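## Task

Rotate the tap with the purple handle on the clamped Schlenk flask's side arm to the closed position, so the handle lies crosswise to the side arm. Afterwards the flask must remain clamped exactly as it started, the stopper must remain seated in the neck, and the stand must not have moved. Breaking any glass means failure.

## Robot and tools

ROBOT. There are two arms, left_arm and right_arm. Each sits on its own carriage on a single floor track that runs along y at x = 0. left_rail carries left_arm and is always the one toward +y. right_rail carries right_arm. Each arm base is at x = 0, y = its carriage's position_m, z = 0.04 m, and faces +x. The left gripper has rigid fingers. The right gripper's fingers can fold, so grip with the outer quarter of its pads, near the tips. Do not poke it tip-first into a surface.

SCENE FRAME. Results use one frame fixed to the table. The table top is z = 0 and +z is up. +x is the direction the arms face, and +y is to their left. The table edge is at x = 0.17 m. Gripper fingers point along the gripper's own +z axis and close along its y axis. end_effector_position is the point between the closed pads. The fingertips reach about 33 mm past it when the gap is 40 mm or less, and about 9 mm past it when fully open.

execute_actions. Argument "actions" is a list run in order, and "cameras" is an optional list of camera names. Each action can have the following keys.
- "rows": up to 15 rows, one per control step of 1/30 s.
- "steps": 1 to 450, at least the number of rows, default 15.
- "until": rail conditions, for example {"right_rail": {"position_status": ["!=", "moving"]}} or {"all": {"status": "ended"}}.
- Rail commands.
Each row is one flat list of 18 numbers in [-1, 1] that covers both arms. The order is left dx, dy, dz, rx, ry, rz, left gripper position, force_limit, speed, then the same nine for the right arm. dx to rz are offsets, not poses. They count from that arm's Hand target as it stood when the action began, along that Hand target's own axes. 1.0 means 0.6 m of translation or 180 degrees. rx, ry, rz form one rotation vector. Every row in an action counts from the same start point, and each new action starts again from the current Hand target. Send all six pose numbers as 0 to hold or re-command an arm. Each step, the controller clips the target to within 150 mm and 16 degrees of the measured pose. To move gently, ramp the offsets up gradually, for example by 0.01 per row. After the last row, the arms keep heading for the last target until the step count runs out.

GRIPPER NUMBERS. position: +1 is fully open (140 mm), about -0.8 brings the pads together, and -1 closes until blocked. force_limit: -1 gives about 14 N and +1 about 58 N with a slow close. Faster closing grips harder. speed: -1 is about 30 mm/s, 0 is 140 and +1 is 250. To leave a gripper unchanged, resend its last three numbers. A 0 counts as a command. In results, object_status 2 means closed on something, 0 moving, 1 blocked while opening, and 3 at the commanded position or pads met. position_measured is in counts: 3 is open and 230 is pads touching.

move. This plans straight paths.
- "target": one 18-number row, or a list of up to 15 rows. Every row is an offset from the same Hand targets.
- "speed": path speed in m/s, 0.002 to 0.5, default 0.25. Rotation is capped at twice this value in rad/s.
- "blend": corner rounding in m.
- "stop_force": 3 to 40 N, which ends an arm's path when it meets that much resistance. It is unreliable while the gripper rotates.
- "zero": re-zeroes the force sensor first.
- "blocking".
- "cameras".
Paths last at most 10 s. The result adds a "move:" line with the ending (done, off_target, moving, held, fault) and any limits. While a move runs, send only wait or stop, or an action with no rows.

OTHER TOOLS.
- wait: seconds, 0 to 10.
- stop: brakes a running move.
- zoom_image: camera, and region [x0, y0, x1, y1] in image pixels, at most 504x504.
- zero_wrist_force: arm, either left_arm or right_arm.
- finished_scene: scene, this scene's number. It cannot be undone.

RAILS. Rail commands go inside an action as {"left_rail": {...}} or {"right_rail": {...}}.
- position_m: an absolute place along y in m. The range is -0.8 to 1.5 for left_rail and -1.5 to 0.8 for right_rail.
- speed_m_s: 0.01 to 1.
- acceleration_factor: 0.1 to 1.
- {"stop": true} brakes the carriage.
Keep the carriages at least 0.78 m apart. A carriage carries its arm's targets along with it, so let it arrive before fine arm work. position_status can read moving, done, contact_stop, time_out, stopped, stopped_with_arm, stopped_for_other_arm or stopped_for_other_carriage. position_answer reads taken or not_taken. Any value out of range rejects the whole call.

RESULTS. Each arm reports end_effector_position (m) and end_effector_quat_wxyz in the scene frame, plus velocities. Joint positions lists rail (m), shoulder pan, shoulder lift, elbow, wrist 1, wrist 2, wrist 3 (rad). Joint torques follow the same order without the rail. Wrist force and Wrist torque are given in the end effector's axes, with a third line for the peak reading. "Hand target" is the pose the next offsets count from. "Tool commands" shows the current gripper commands. Reported positions can be off by a few cm.

CAMERAS. cam_high, cam_bench_left, cam_bench_mid, cam_bench_right, cam_left_wrist and cam_right_wrist, each 896x504.

AVOID.
- A torque fault: contact torque of 141 N m on the big joints or 26.3 N m on the wrist joints.
- A force fault near 150 N. Either fault stops the arm for 10 s.
- Arm-to-arm contact.
- Slams, fast impacts and hard pushes. The glassware breaks easily.
- Twisting a stiff tap hard with the gripper. Turn the handle in small rotations.
- Dropping or knocking anything off the table, moving the stand, unclamping the flask, or dislodging the stopper.
- Holding loads or a stretched arm for long. Motors warn at 70 °C and brake at 85 °C.

Each tool is called after "Call:" by a JSON object that holds its "fn" and its "kwargs".

## Session

Call:
{"fn": "execute_actions", "kwargs": {"actions": []}}

Scene clock: 0.00 s.
left_arm: end_effector_position=(+0.3456, +0.8387, +0.5800) position_measured=3 object_status=3 end_effector_quat_wxyz=(+0.000, +1.000, +0.000, +0.000) | right_arm: end_effector_position=(+0.3456, -1.1254, +0.5800) position_measured=3 object_status=3 end_effector_quat_wxyz=(+0.000, +1.000, +0.000, +0.000)
Joint positions: left_arm=[0.811 -0.316 -1.725 0.971 -0.816 -1.571 2.826] | right_arm=[-1.153 -0.316 -1.725 0.971 -0.816 -1.571 2.826]
Joint velocities: within noise
Joint torques (N m): no reading
Wrist force (N): no reading
Wrist torque (N m): no reading
Wrist force, peak (N): no reading
Hand target: left_arm +0.3456, +0.8387, +0.5800; +0.000, +1.000, +0.000, +0.000 | right_arm +0.3456, -1.1254, +0.5800; +0.000, +1.000, +0.000, +0.000
Tool commands: left_gripper/position=+1.0 left_gripper/force_limit=+1.0 left_gripper/speed=+1.0 right_gripper/position=+1.0 right_gripper/force_limit=+1.0 right_gripper/speed=+1.0
left_rail: position_m=0.811 position_status=done
right_rail: position_m=-1.153 position_status=done

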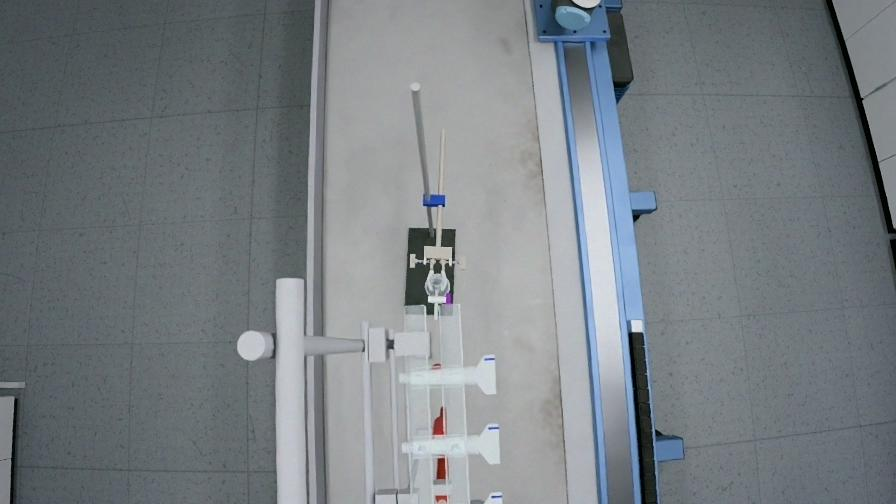

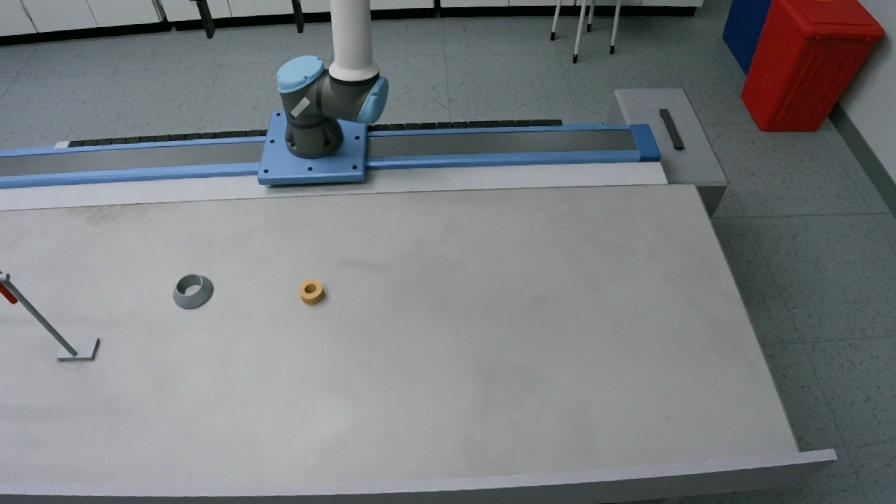

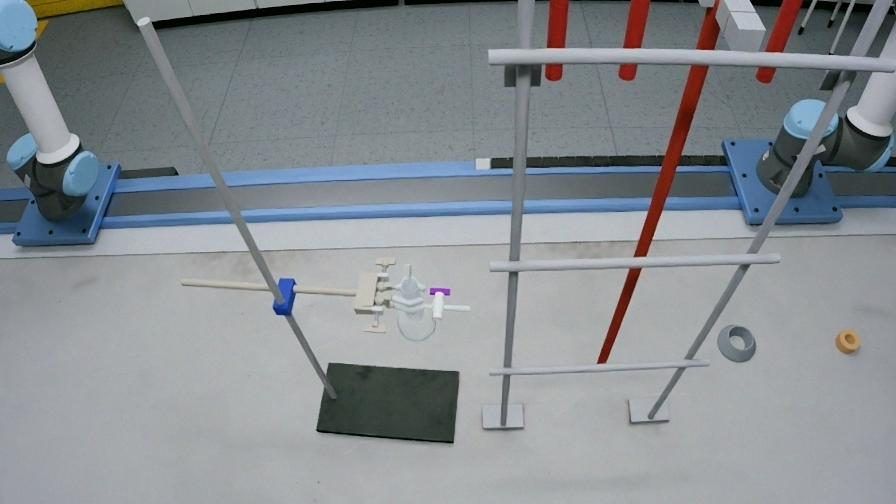

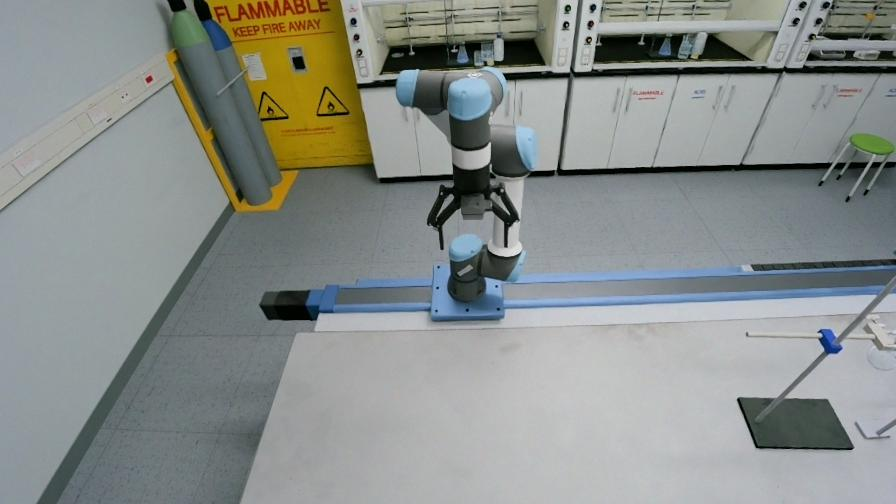

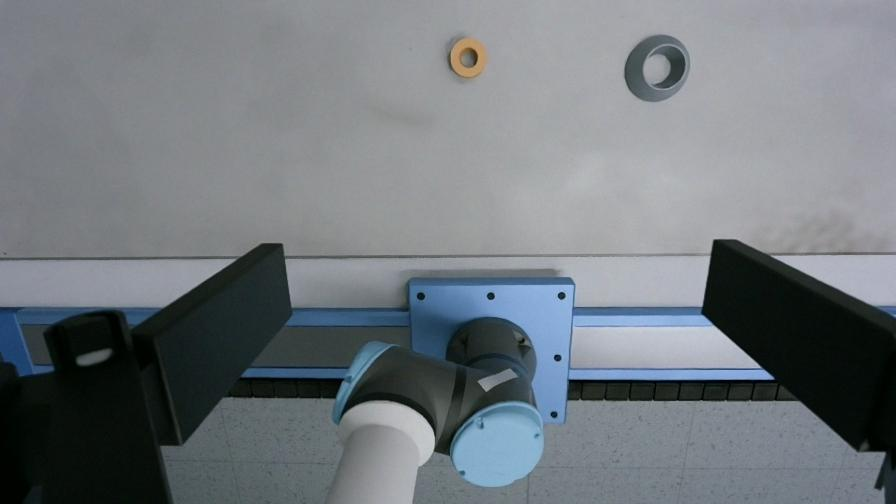

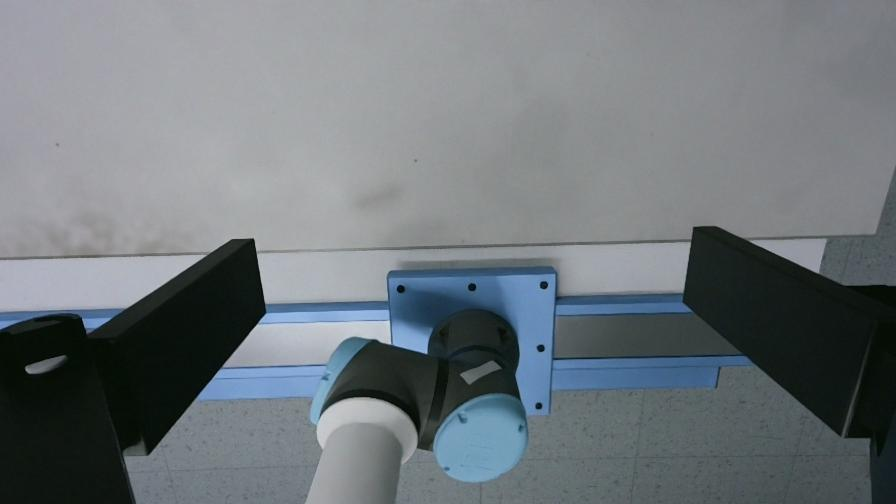

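Call:
{"fn": "zoom_image", "kwargs": {"camera": "cam_bench_mid", "region": [340, 240, 500, 360]}}

Call:
{"fn": "zoom_image", "kwargs": {"camera": "cam_high", "region": [390, 230, 490, 330]}}

Call:
{"fn": "zoom_image", "kwargs": {"camera": "cam_bench_right", "region": [720, 290, 896, 460]}}

Scaled by 3.150.

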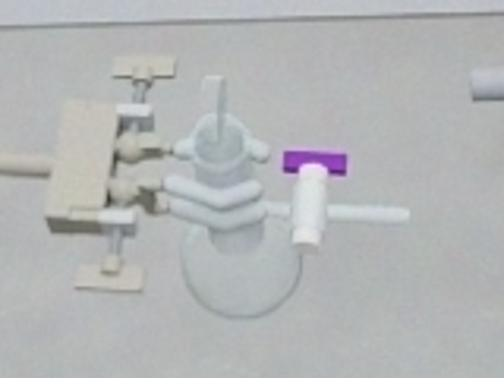

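Scaled by 5.040.

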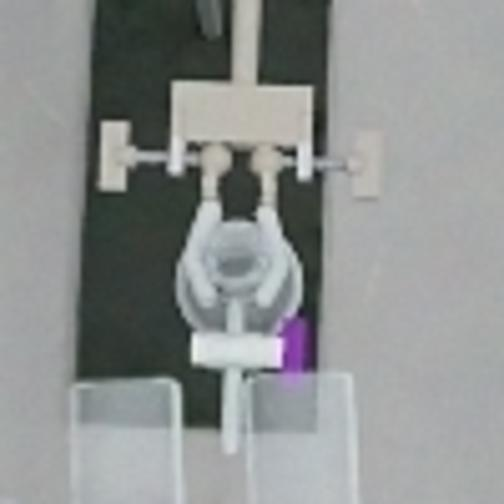

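Scaled by 2.864.

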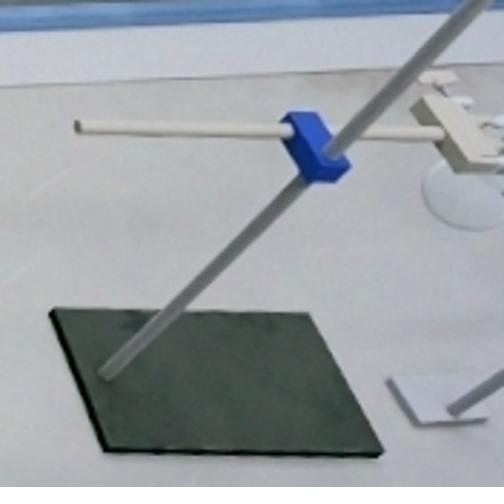

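Call:
{"fn": "zoom_image", "kwargs": {"camera": "cam_high", "region": [230, 270, 530, 504]}}

Call:
{"fn": "zoom_image", "kwargs": {"camera": "cam_bench_mid", "region": [392, 0, 896, 440]}}

Scaled by 1.680.

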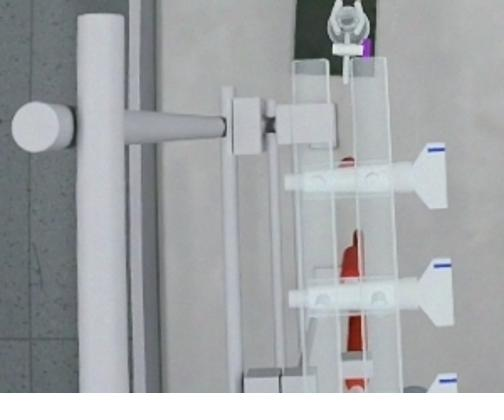

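Scaled by 1.000.

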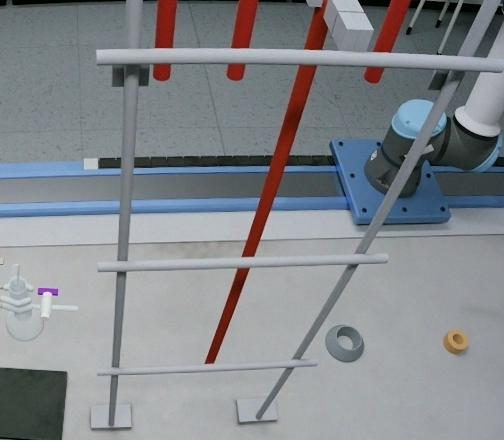

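Call:
{"fn": "execute_actions", "kwargs": {"actions": [{"right_rail": {"position_m": -0.43, "speed_m_s": 0.6, "acceleration_factor": 0.5}, "steps": 240, "until": {"right_rail": {"position_status": ["!=", "moving"]}}}], "cameras": ["cam_high", "cam_bench_mid", "cam_right_wrist"]}}

Scene clock: 21.10 s.
left_arm: end_effector_position=(+0.3456, +0.8387, +0.5800) position_measured=3 object_status=3 end_effector_quat_wxyz=(+0.000, +1.000, +0.000, +0.000) | right_arm: end_effector_position=(+0.3456, -0.4028, +0.5800) position_measured=3 object_status=3 end_effector_quat_wxyz=(+0.000, +1.000, +0.000, +0.000)
Joint positions: left_arm=[0.811 -0.316 -1.725 0.971 -0.816 -1.571 2.826] | right_arm=[-0.43 -0.316 -1.725 0.971 -0.816 -1.571 2.826]
Joint velocities: within noise
Joint torques (N m): left_arm=[-0.03 -12.92 -17.93 -3.92 0.17 0.13] | right_arm=[0.02 -11.52 -17.99 -3.56 0.21 0.09]
Wrist force (N): left_arm=[0.0 0.0 0.4] | right_arm=[-0.2 0.2 -0.1]
Wrist torque (N m): left_arm=[0.00 0.00 0.00] | right_arm=[0.04 0.05 0.00]
Wrist force, peak (N): left_arm=[-0.3 0.4 0.5] | right_arm=[-0.1 1.9 0.0]
Hand target: left_arm +0.3456, +0.8387, +0.5800; +0.000, +1.000, +0.000, +0.000 | right_arm +0.3456, -0.4028, +0.5800; +0.000, +1.000, +0.000, +0.000
Tool commands: left_gripper/position=+1.0 left_gripper/force_limit=+1.0 left_gripper/speed=+1.0 right_gripper/position=+1.0 right_gripper/force_limit=+1.0 right_gripper/speed=+1.0
left_rail: position_m=0.811 position_status=done
right_rail: position_m=-0.430 speed_m_s=0.60 position_status=done
camera_calibration:
cam_right_wrist: T_world_to_cam=[[-0.0312721, -0.999466, 0.00942934, -0.385329], [-0.949091, 0.0326518, 0.313305, 0.171665], [-0.313445, 0.000848403, -0.949606, 0.804189], [0, 0, 0, 1]] pos_world=[0.402945, -0.391411, 0.713512]
Images, in order (width x height): cam_high 896x504, cam_bench_mid 896x504, cam_right_wrist 896x504.

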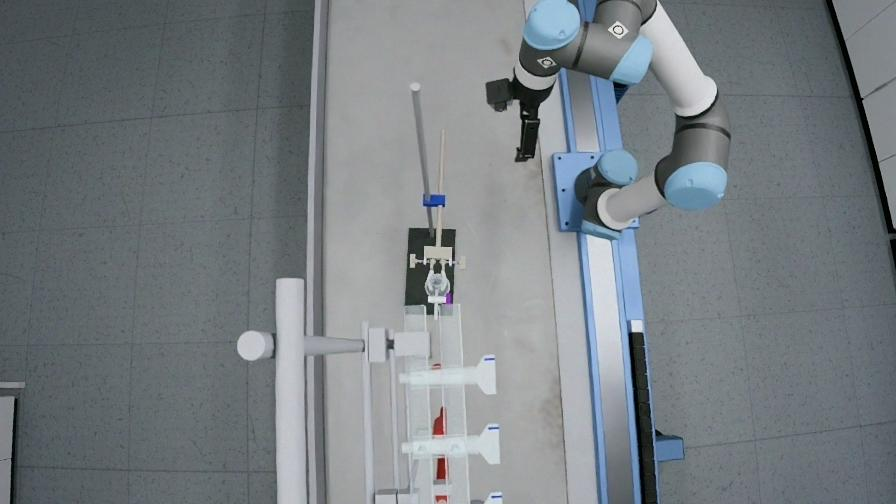

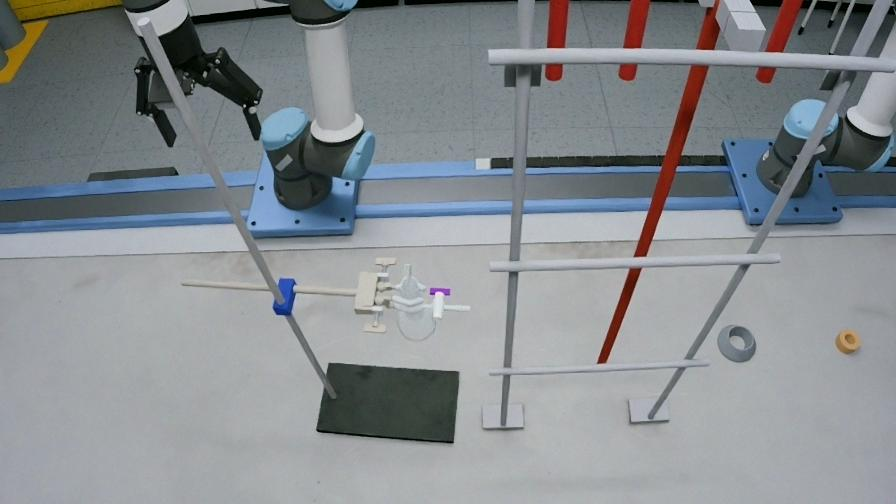

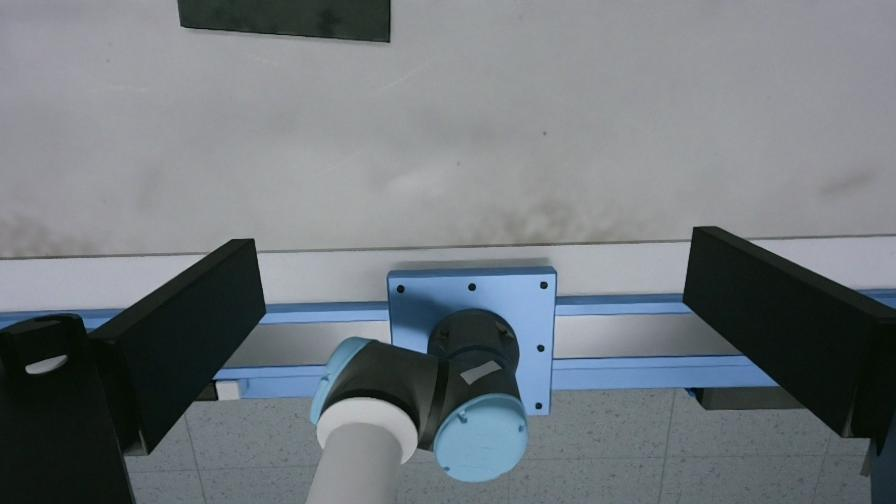

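Call:
{"fn": "move", "kwargs": {"target": [0,0,0,0,0,0,1,1,1, 0.024,-0.5447,0.3333,-0.3849,0.3849,-0.3849,-0.333,-1,-0.3], "speed": 0.25, "cameras": ["cam_high", "cam_bench_mid", "cam_right_wrist"]}}

Scene clock: 28.30 s.
left_arm: end_effector_position=(+0.3456, +0.8387, +0.5800) position_measured=3 object_status=3 end_effector_quat_wxyz=(+0.000, +1.000, +0.000, +0.000) | right_arm: end_effector_position=(+0.3600, -0.0759, +0.3800) position_measured=171 object_status=3 end_effector_quat_wxyz=(+0.500, +0.500, +0.500, +0.500)
Joint positions: left_arm=[0.811 -0.316 -1.725 0.971 -0.816 -1.571 2.826] | right_arm=[-0.43 1.051 -1.286 2.285 -4.141 -2.622 1.571]
Joint velocities: within noise
Joint torques (N m): left_arm=[-0.1 -13.11 -14.49 -4.53 0.19 0.11] | right_arm=[-9.37 -18.3 -20.69 -2.53 1.79 -1.79]
Wrist force (N): left_arm=[-0.1 0.2 0.4] | right_arm=[0.4 0.4 1.1]
Wrist torque (N m): left_arm=[0.03 0.03 0.01] | right_arm=[0.22 -0.06 0.08]
Wrist force, peak (N): left_arm=[-0.1 0.1 0.7] | right_arm=[1.3 0.3 1.6]
Hand target: left_arm +0.3456, +0.8387, +0.5800; +0.000, +1.000, +0.000, +0.000 | right_arm +0.3600, -0.0759, +0.3800; +0.500, +0.500, +0.500, +0.500
Off the commanded pose: left_arm 0.000 m, 0 deg | right_arm 0.000 m, 0 deg.
left_rail: position_m=0.811 position_status=done
right_rail: position_m=-0.430 speed_m_s=0.60 position_status=done
move: done
camera_calibration:
cam_right_wrist: T_world_to_cam=[[-0.00928651, -0.0312947, 0.999467, -0.366961], [-0.313343, -0.949079, -0.0326284, 0.0653593], [0.949594, -0.313479, -0.000992344, -0.22054], [0, 0, 0, 1]] pos_world=[0.226496, -0.0185876, 0.368679]
Images, in order (width x height): cam_high 896x504, cam_bench_mid 896x504, cam_right_wrist 896x504.

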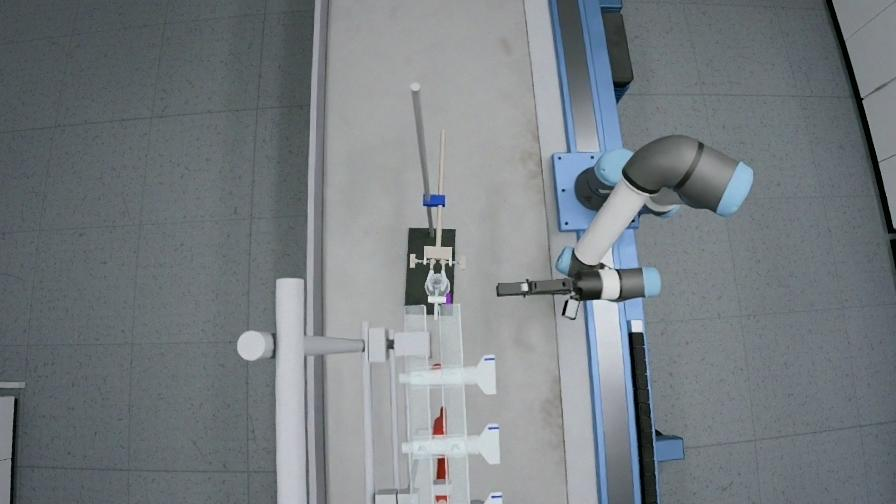

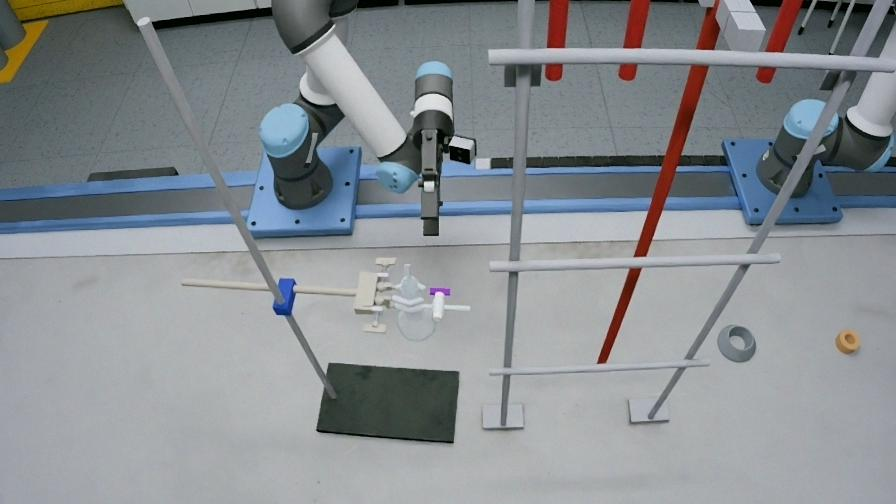

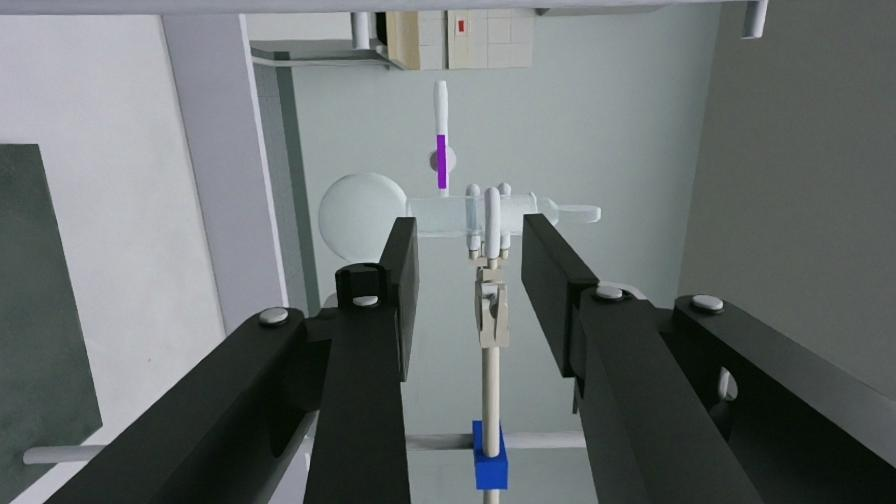

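Call:
{"fn": "zoom_image", "kwargs": {"camera": "cam_right_wrist", "region": [300, 70, 620, 280]}}

Call:
{"fn": "zoom_image", "kwargs": {"camera": "cam_right_wrist", "region": [400, 75, 490, 215]}}

Scaled by 1.575.

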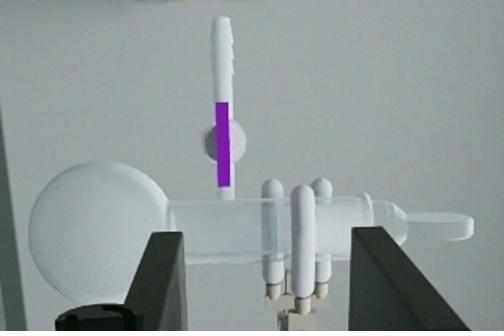

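Scaled by 3.600.

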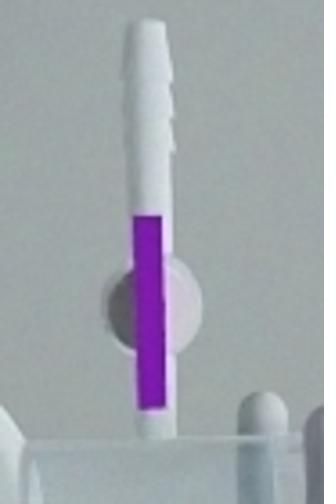

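Call:
{"fn": "zoom_image", "kwargs": {"camera": "cam_right_wrist", "region": [320, 190, 660, 400]}}

Scaled by 1.482.

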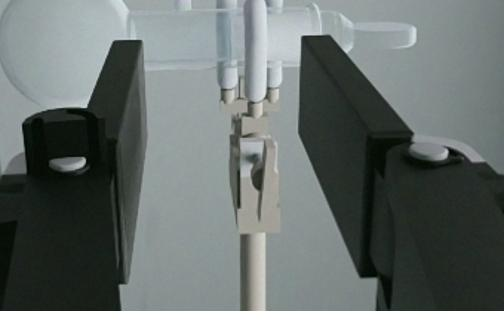

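Call:
{"fn": "move", "kwargs": {"target": [0,0,0,0,0,0,1,1,1, 0.0383,-0.0178,0.0833,0,0,0,-0.333,-1,-0.3], "speed": 0.15, "cameras": ["cam_right_wrist"]}}

Call:
{"fn": "zoom_image", "kwargs": {"camera": "cam_right_wrist", "region": [380, 120, 560, 300]}}

Scene clock: 33.80 s.
left_arm: end_effector_position=(+0.3456, +0.8387, +0.5800) position_measured=3 object_status=3 end_effector_quat_wxyz=(+0.000, +1.000, +0.000, +0.000) | right_arm: end_effector_position=(+0.4099, -0.0530, +0.3694) position_measured=171 object_status=3 end_effector_quat_wxyz=(+0.500, +0.500, +0.500, +0.500)
Joint positions: left_arm=[0.811 -0.316 -1.725 0.971 -0.816 -1.571 2.826] | right_arm=[-0.43 0.966 -1.202 2.199 -4.138 -2.536 1.571]
Joint velocities: within noise
Joint torques (N m): left_arm=[0.12 -14.01 -12.49 -4.56 0.17 0.19] | right_arm=[-9 -20.1 -21.27 -0.27 1.82 -1.9]
Wrist force (N): left_arm=[-0.1 0.2 0.2] | right_arm=[0.2 0.2 1.1]
Wrist torque (N m): left_arm=[0.03 0.02 0.00] | right_arm=[0.20 -0.01 0.07]
Wrist force, peak (N): left_arm=[0.1 0.0 0.6] | right_arm=[0.9 0.2 2.0]
Hand target: left_arm +0.3456, +0.8387, +0.5800; +0.000, +1.000, +0.000, +0.000 | right_arm +0.4100, -0.0530, +0.3693; +0.500, +0.500, +0.500, +0.500
Off the commanded pose: left_arm 0.000 m, 0 deg | right_arm 0.000 m, 0 deg.
left_rail: position_m=0.811 position_status=done
right_rail: position_m=-0.430 speed_m_s=0.60 position_status=done
move: done
camera_calibration:
cam_right_wrist: T_world_to_cam=[[-0.00942216, -0.0312985, 0.999466, -0.355066], [-0.313299, -0.949092, -0.0326746, 0.102386], [0.949608, -0.31344, -0.000863314, -0.260761], [0, 0, 0, 1]] pos_world=[0.276353, 0.00432813, 0.357997]
Images, in order (width x height): cam_right_wrist 896x504.

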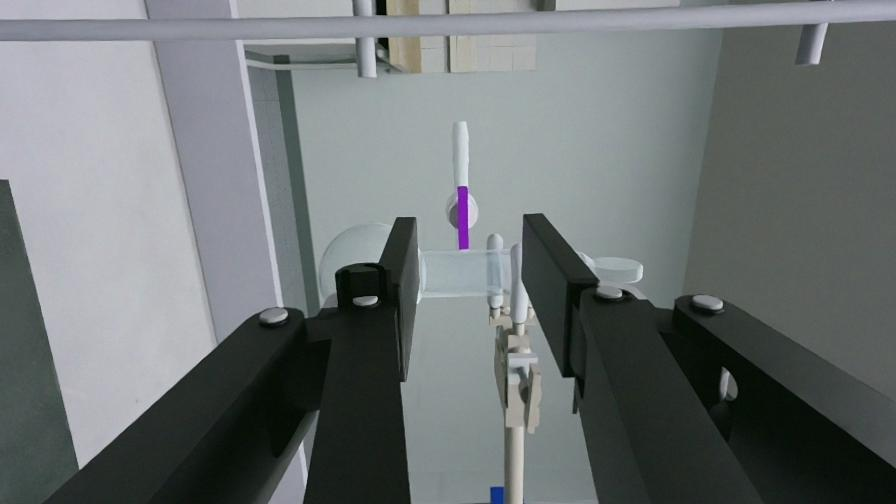

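Scaled by 2.800.

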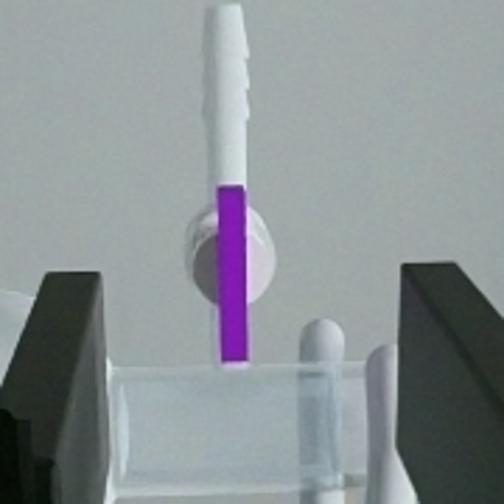

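Call:
{"fn": "move", "kwargs": {"target": [0,0,0,0,0,0,1,1,1, -0.0027,0,0.0583,0,0,0,-0.333,-1,-0.3], "speed": 0.1, "cameras": ["cam_right_wrist"]}}

Call:
{"fn": "zoom_image", "kwargs": {"camera": "cam_right_wrist", "region": [380, 150, 560, 330]}}

Scene clock: 36.17 s.
left_arm: end_effector_position=(+0.3456, +0.8387, +0.5800) position_measured=3 object_status=3 end_effector_quat_wxyz=(+0.000, +1.000, +0.000, +0.000) | right_arm: end_effector_position=(+0.4448, -0.0546, +0.3693) position_measured=171 object_status=3 end_effector_quat_wxyz=(+0.500, +0.500, +0.500, +0.500)
Joint positions: left_arm=[0.811 -0.316 -1.725 0.971 -0.816 -1.571 2.826] | right_arm=[-0.43 0.888 -1.187 2.173 -4.127 -2.458 1.571]
Joint velocities: within noise
Joint torques (N m): left_arm=[0.27 -13.68 -12.03 -4.54 0.14 0.09] | right_arm=[-9.41 -22.94 -21.96 -0.47 1.69 -1.53]
Wrist force (N): left_arm=[-0.2 0.0 0.3] | right_arm=[0.7 0.1 1.0]
Wrist torque (N m): left_arm=[0.01 0.04 0.00] | right_arm=[0.15 -0.11 0.09]
Wrist force, peak (N): left_arm=[0.0 0.2 0.7] | right_arm=[0.6 0.1 1.7]
Hand target: left_arm +0.3456, +0.8387, +0.5800; +0.000, +1.000, +0.000, +0.000 | right_arm +0.4450, -0.0546, +0.3693; +0.500, +0.500, +0.500, +0.500
Off the commanded pose: left_arm 0.000 m, 0 deg | right_arm 0.000 m, 0 deg.
left_rail: position_m=0.811 position_status=done
right_rail: position_m=-0.430 speed_m_s=0.60 position_status=done
move: done
camera_calibration:
cam_right_wrist: T_world_to_cam=[[-0.00942868, -0.0312553, 0.999467, -0.354757], [-0.313311, -0.94909, -0.0326356, 0.11186], [0.949604, -0.313451, -0.000843958, -0.294479], [0, 0, 0, 1]] pos_world=[0.311341, 0.00277259, 0.35797]
Images, in order (width x height): cam_right_wrist 896x504.

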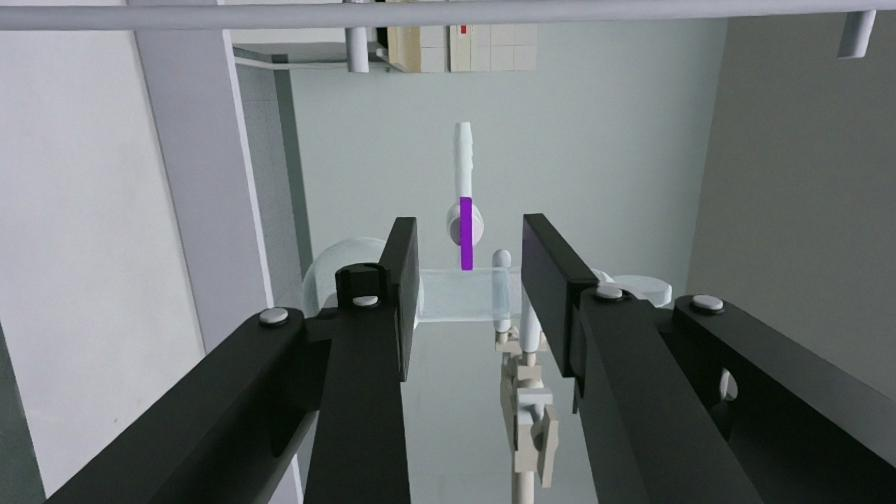

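Scaled by 2.800.

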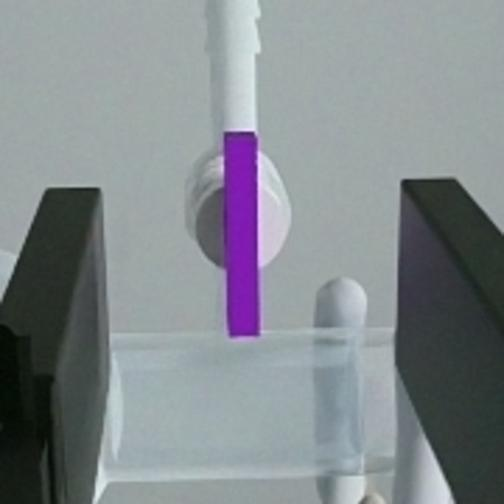

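Call:
{"fn": "zoom_image", "kwargs": {"camera": "cam_right_wrist", "region": [435, 190, 505, 280]}}

Scaled by 5.600.

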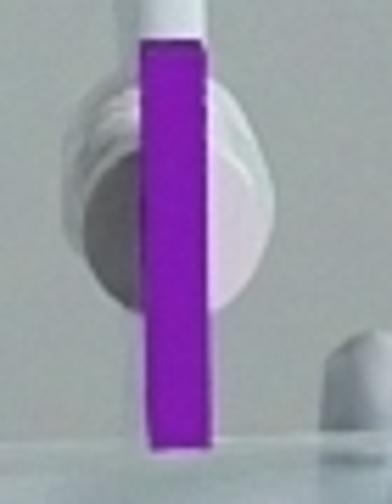

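Call:
{"fn": "zoom_image", "kwargs": {"camera": "cam_right_wrist", "region": [385, 200, 555, 300]}}

Scaled by 2.965.

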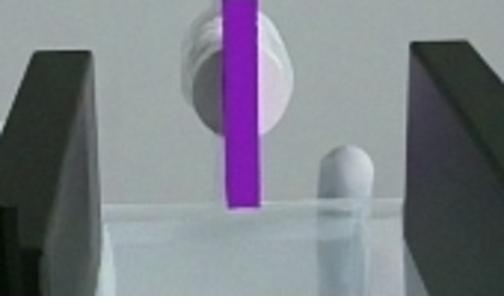

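Call:
{"fn": "move", "kwargs": {"target": [0,0,0,0,0,0,1,1,1, -0.0042,0.0003,0.0417,0,0,0,-0.333,-1,-0.3], "speed": 0.08, "stop_force": 6, "cameras": ["cam_high", "cam_bench_mid", "cam_right_wrist"]}}

Call:
{"fn": "zoom_image", "kwargs": {"camera": "cam_right_wrist", "region": [385, 180, 555, 320]}}

Call:
{"fn": "zoom_image", "kwargs": {"camera": "cam_bench_mid", "region": [400, 250, 490, 320]}}

Call:
{"fn": "zoom_image", "kwargs": {"camera": "cam_high", "region": [410, 270, 500, 340]}}

Scene clock: 44.40 s.
left_arm: end_effector_position=(+0.3456, +0.8387, +0.5800) position_measured=3 object_status=3 end_effector_quat_wxyz=(+0.000, +1.000, +0.000, +0.000) | right_arm: end_effector_position=(+0.4700, -0.0571, +0.3695) position_measured=171 object_status=3 end_effector_quat_wxyz=(+0.500, +0.500, +0.500, +0.500)
Joint positions: left_arm=[0.811 -0.316 -1.725 0.971 -0.816 -1.571 2.826] | right_arm=[-0.43 0.833 -1.176 2.153 -4.118 -2.404 1.571]
Joint velocities: within noise
Joint torques (N m): left_arm=[0.18 -13.52 -12.36 -4.53 0.24 0.12] | right_arm=[-9.04 -24.45 -21.45 -0.52 1.55 1.13]
Wrist force (N): left_arm=[0.0 0.2 0.5] | right_arm=[0.9 0.3 1.2]
Wrist torque (N m): left_arm=[0.04 0.00 0.00] | right_arm=[0.21 -0.17 0.08]
Wrist force, peak (N): left_arm=[0.1 0.4 0.6] | right_arm=[0.7 0.5 1.6]
Hand target: left_arm +0.3456, +0.8387, +0.5800; +0.000, +1.000, +0.000, +0.000 | right_arm +0.4700, -0.0571, +0.3695; +0.500, +0.500, +0.500, +0.500
Off the commanded pose: left_arm 0.000 m, 0 deg | right_arm 0.000 m, 0 deg.
left_rail: position_m=0.811 position_status=done
right_rail: position_m=-0.430 speed_m_s=0.60 position_status=done
move: done
camera_calibration:
cam_right_wrist: T_world_to_cam=[[-0.00942955, -0.0312702, 0.999466, -0.354781], [-0.313307, -0.94909, -0.03265, 0.117354], [0.949605, -0.313448, -0.00084767, -0.319141], [0, 0, 0, 1]] pos_world=[0.33648, 0.000251748, 0.358152]
Images, in order (width x height): cam_high 896x504, cam_bench_mid 896x504, cam_right_wrist 896x504.

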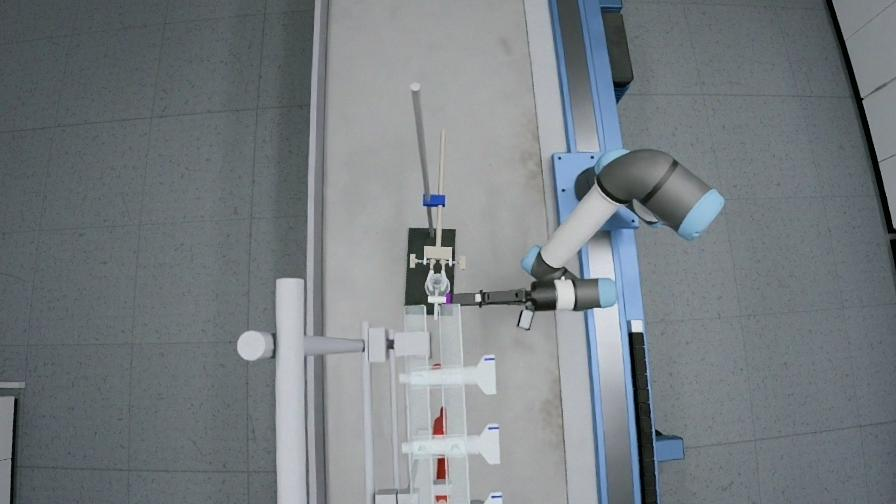

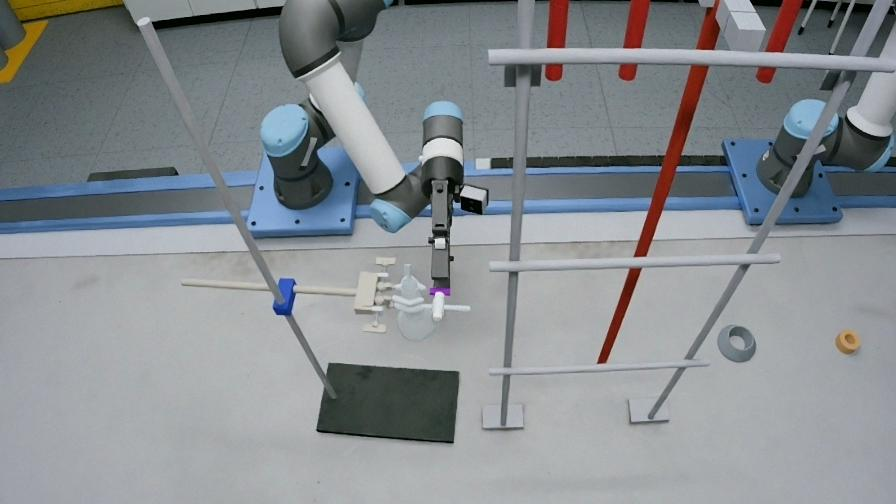

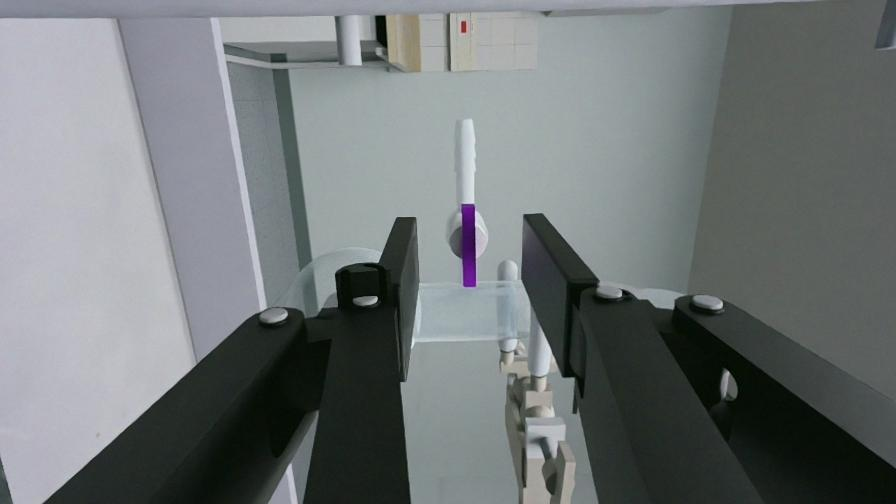

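Scaled by 2.965.

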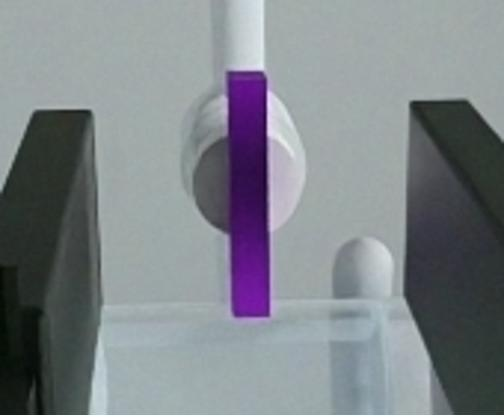

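Scaled by 5.600.

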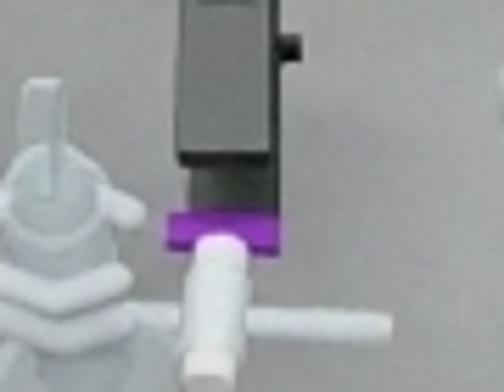

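Scaled by 5.600.

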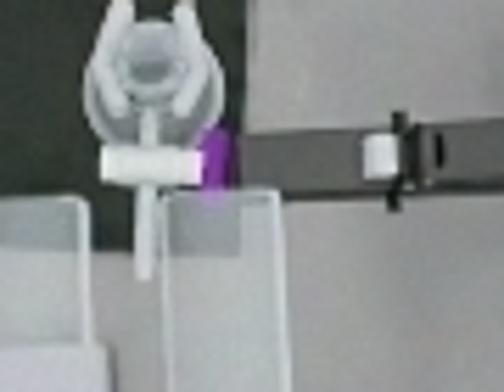

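Call:
{"fn": "move", "kwargs": {"target": [0,0,0,0,0,0,1,1,1, -0.001,0,0.015,0,0,0,-0.333,-1,-0.3], "speed": 0.05, "stop_force": 5, "cameras": []}}

Call:
{"fn": "execute_actions", "kwargs": {"actions": [{"rows": [[0,0,0,0,0,0,1,1,1, 0,0,0,0,0,0,-0.62,-1,-1]], "steps": 45}], "cameras": ["cam_high", "cam_bench_mid", "cam_right_wrist"]}}

Call:
{"fn": "zoom_image", "kwargs": {"camera": "cam_right_wrist", "region": [385, 180, 555, 320]}}

Call:
{"fn": "zoom_image", "kwargs": {"camera": "cam_bench_mid", "region": [400, 250, 490, 320]}}

Call:
{"fn": "zoom_image", "kwargs": {"camera": "cam_high", "region": [410, 270, 500, 340]}}

Scene clock: 49.23 s.
left_arm: end_effector_position=(+0.3456, +0.8387, +0.5800) position_measured=3 object_status=3 end_effector_quat_wxyz=(+0.000, +1.000, +0.000, +0.000) | right_arm: end_effector_position=(+0.4790, -0.0577, +0.3695) position_measured=171 object_status=3 end_effector_quat_wxyz=(+0.500, +0.500, +0.500, +0.500)
Joint positions: left_arm=[0.811 -0.316 -1.725 0.971 -0.816 -1.571 2.826] | right_arm=[-0.43 0.815 -1.171 2.144 -4.115 -2.386 1.571]
Joint velocities: within noise
Joint torques (N m): left_arm=[0.3 -14.09 -12.05 -4.63 0.26 0.14] | right_arm=[-8.31 -24.3 -21.34 -0.65 1.7 1.47]
Wrist force (N): left_arm=[0.0 0.0 0.2] | right_arm=[0.8 0.5 0.7]
Wrist torque (N m): left_arm=[-0.01 -0.01 0.00] | right_arm=[0.25 -0.13 0.07]
Wrist force, peak (N): left_arm=[0.0 0.4 0.5] | right_arm=[1.0 0.6 1.3]
Hand target: left_arm +0.3456, +0.8387, +0.5800; +0.000, +1.000, +0.000, +0.000 | right_arm +0.4790, -0.0577, +0.3695; +0.500, +0.500, +0.500, +0.500
Off the commanded pose: left_arm 0.000 m, 0 deg | right_arm 0.000 m, 0 deg.
left_rail: position_m=0.811 position_status=done
right_rail: position_m=-0.430 speed_m_s=0.60 position_status=done
move: done
No camera images: "cameras" was empty.

Scene clock: 50.93 s.
left_arm: end_effector_position=(+0.3456, +0.8387, +0.5800) position_measured=3 object_status=3 end_effector_quat_wxyz=(+0.000, +1.000, +0.000, +0.000) | right_arm: end_effector_position=(+0.4790, -0.0577, +0.3695) position_measured=208 object_status=3 end_effector_quat_wxyz=(+0.500, +0.500, +0.500, +0.500)
Joint positions: left_arm=[0.811 -0.316 -1.725 0.971 -0.816 -1.571 2.826] | right_arm=[-0.43 0.815 -1.171 2.144 -4.115 -2.386 1.571]
Joint velocities: within noise
Joint torques (N m): left_arm=[0.43 -14.2 -12.43 -4.59 0.3 0.19] | right_arm=[-9.25 -24.15 -18.55 -0.88 1.65 1.58]
Wrist force (N): left_arm=[-0.1 -0.1 0.2] | right_arm=[0.6 0.1 1.3]
Wrist torque (N m): left_arm=[-0.01 0.03 0.00] | right_arm=[0.18 -0.08 0.08]
Wrist force, peak (N): left_arm=[0.0 0.4 0.6] | right_arm=[0.7 0.7 1.4]
Hand target: left_arm +0.3456, +0.8387, +0.5800; +0.000, +1.000, +0.000, +0.000 | right_arm +0.4790, -0.0577, +0.3695; +0.500, +0.500, +0.500, +0.500
Off the commanded pose: left_arm 0.000 m, 0 deg | right_arm 0.000 m, 0 deg.
left_rail: position_m=0.811 position_status=done
right_rail: position_m=-0.430 speed_m_s=0.60 position_status=done
camera_calibration:
cam_right_wrist: T_world_to_cam=[[-0.0094291, -0.0312706, 0.999466, -0.354714], [-0.313307, -0.94909, -0.0326502, 0.119605], [0.949605, -0.313448, -0.000848214, -0.327875], [0, 0, 0, 1]] pos_world=[0.34548, -0.000348294, 0.358152]
Images, in order (width x height): cam_high 896x504, cam_bench_mid 896x504, cam_right_wrist 896x504.

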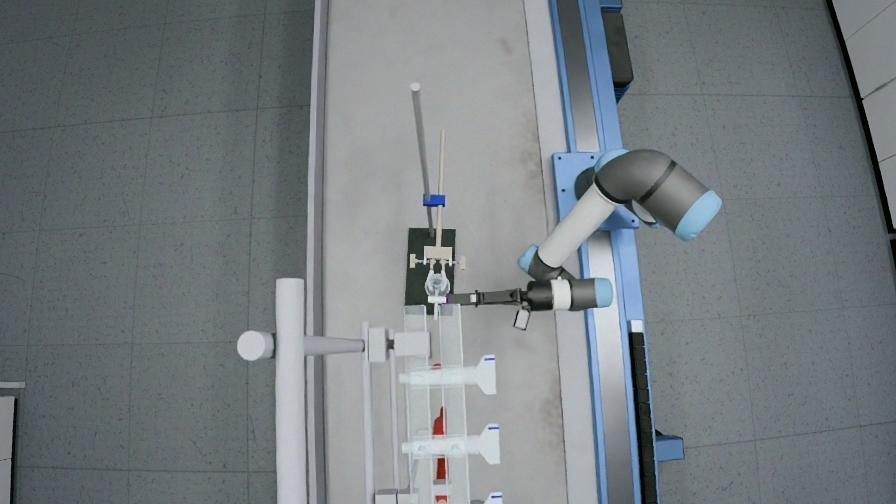

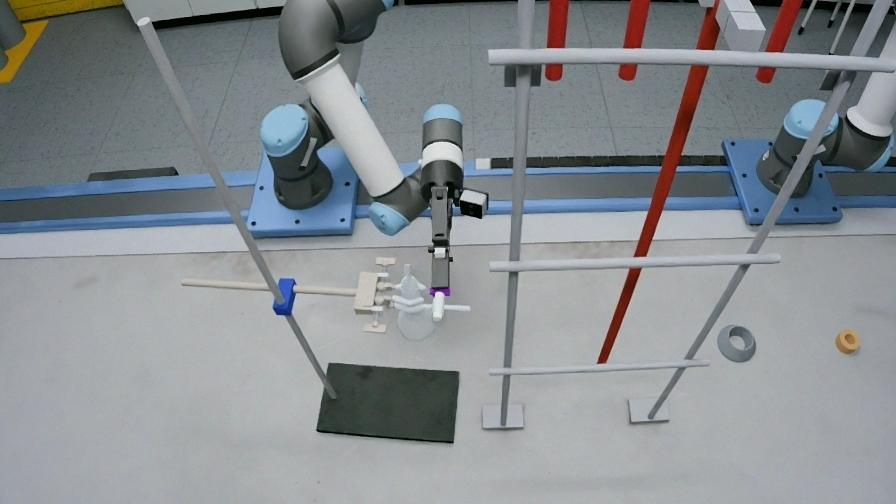

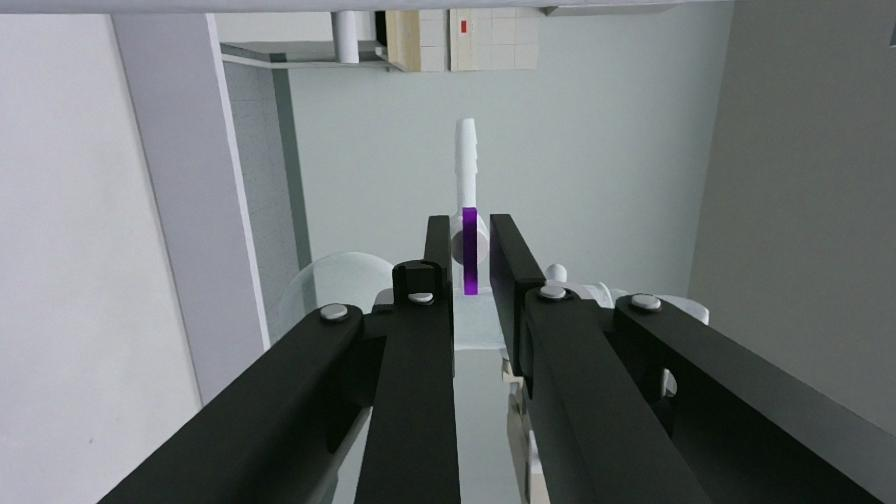

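Scaled by 2.965.

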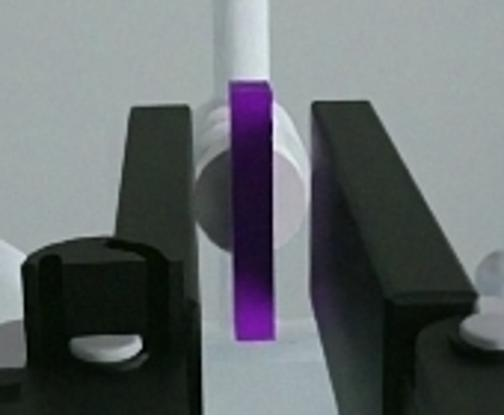

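Scaled by 5.600.

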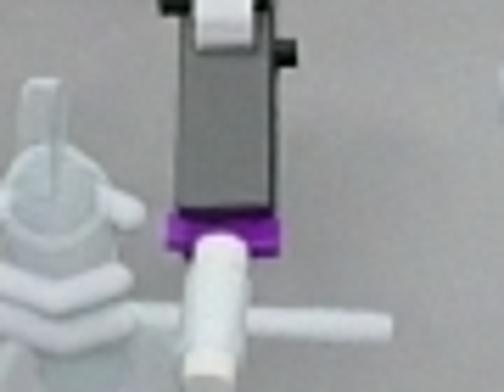

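Scaled by 5.600.

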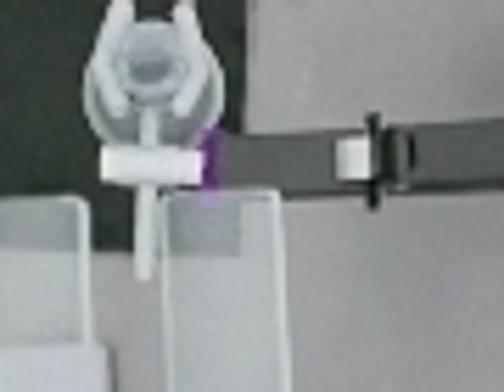

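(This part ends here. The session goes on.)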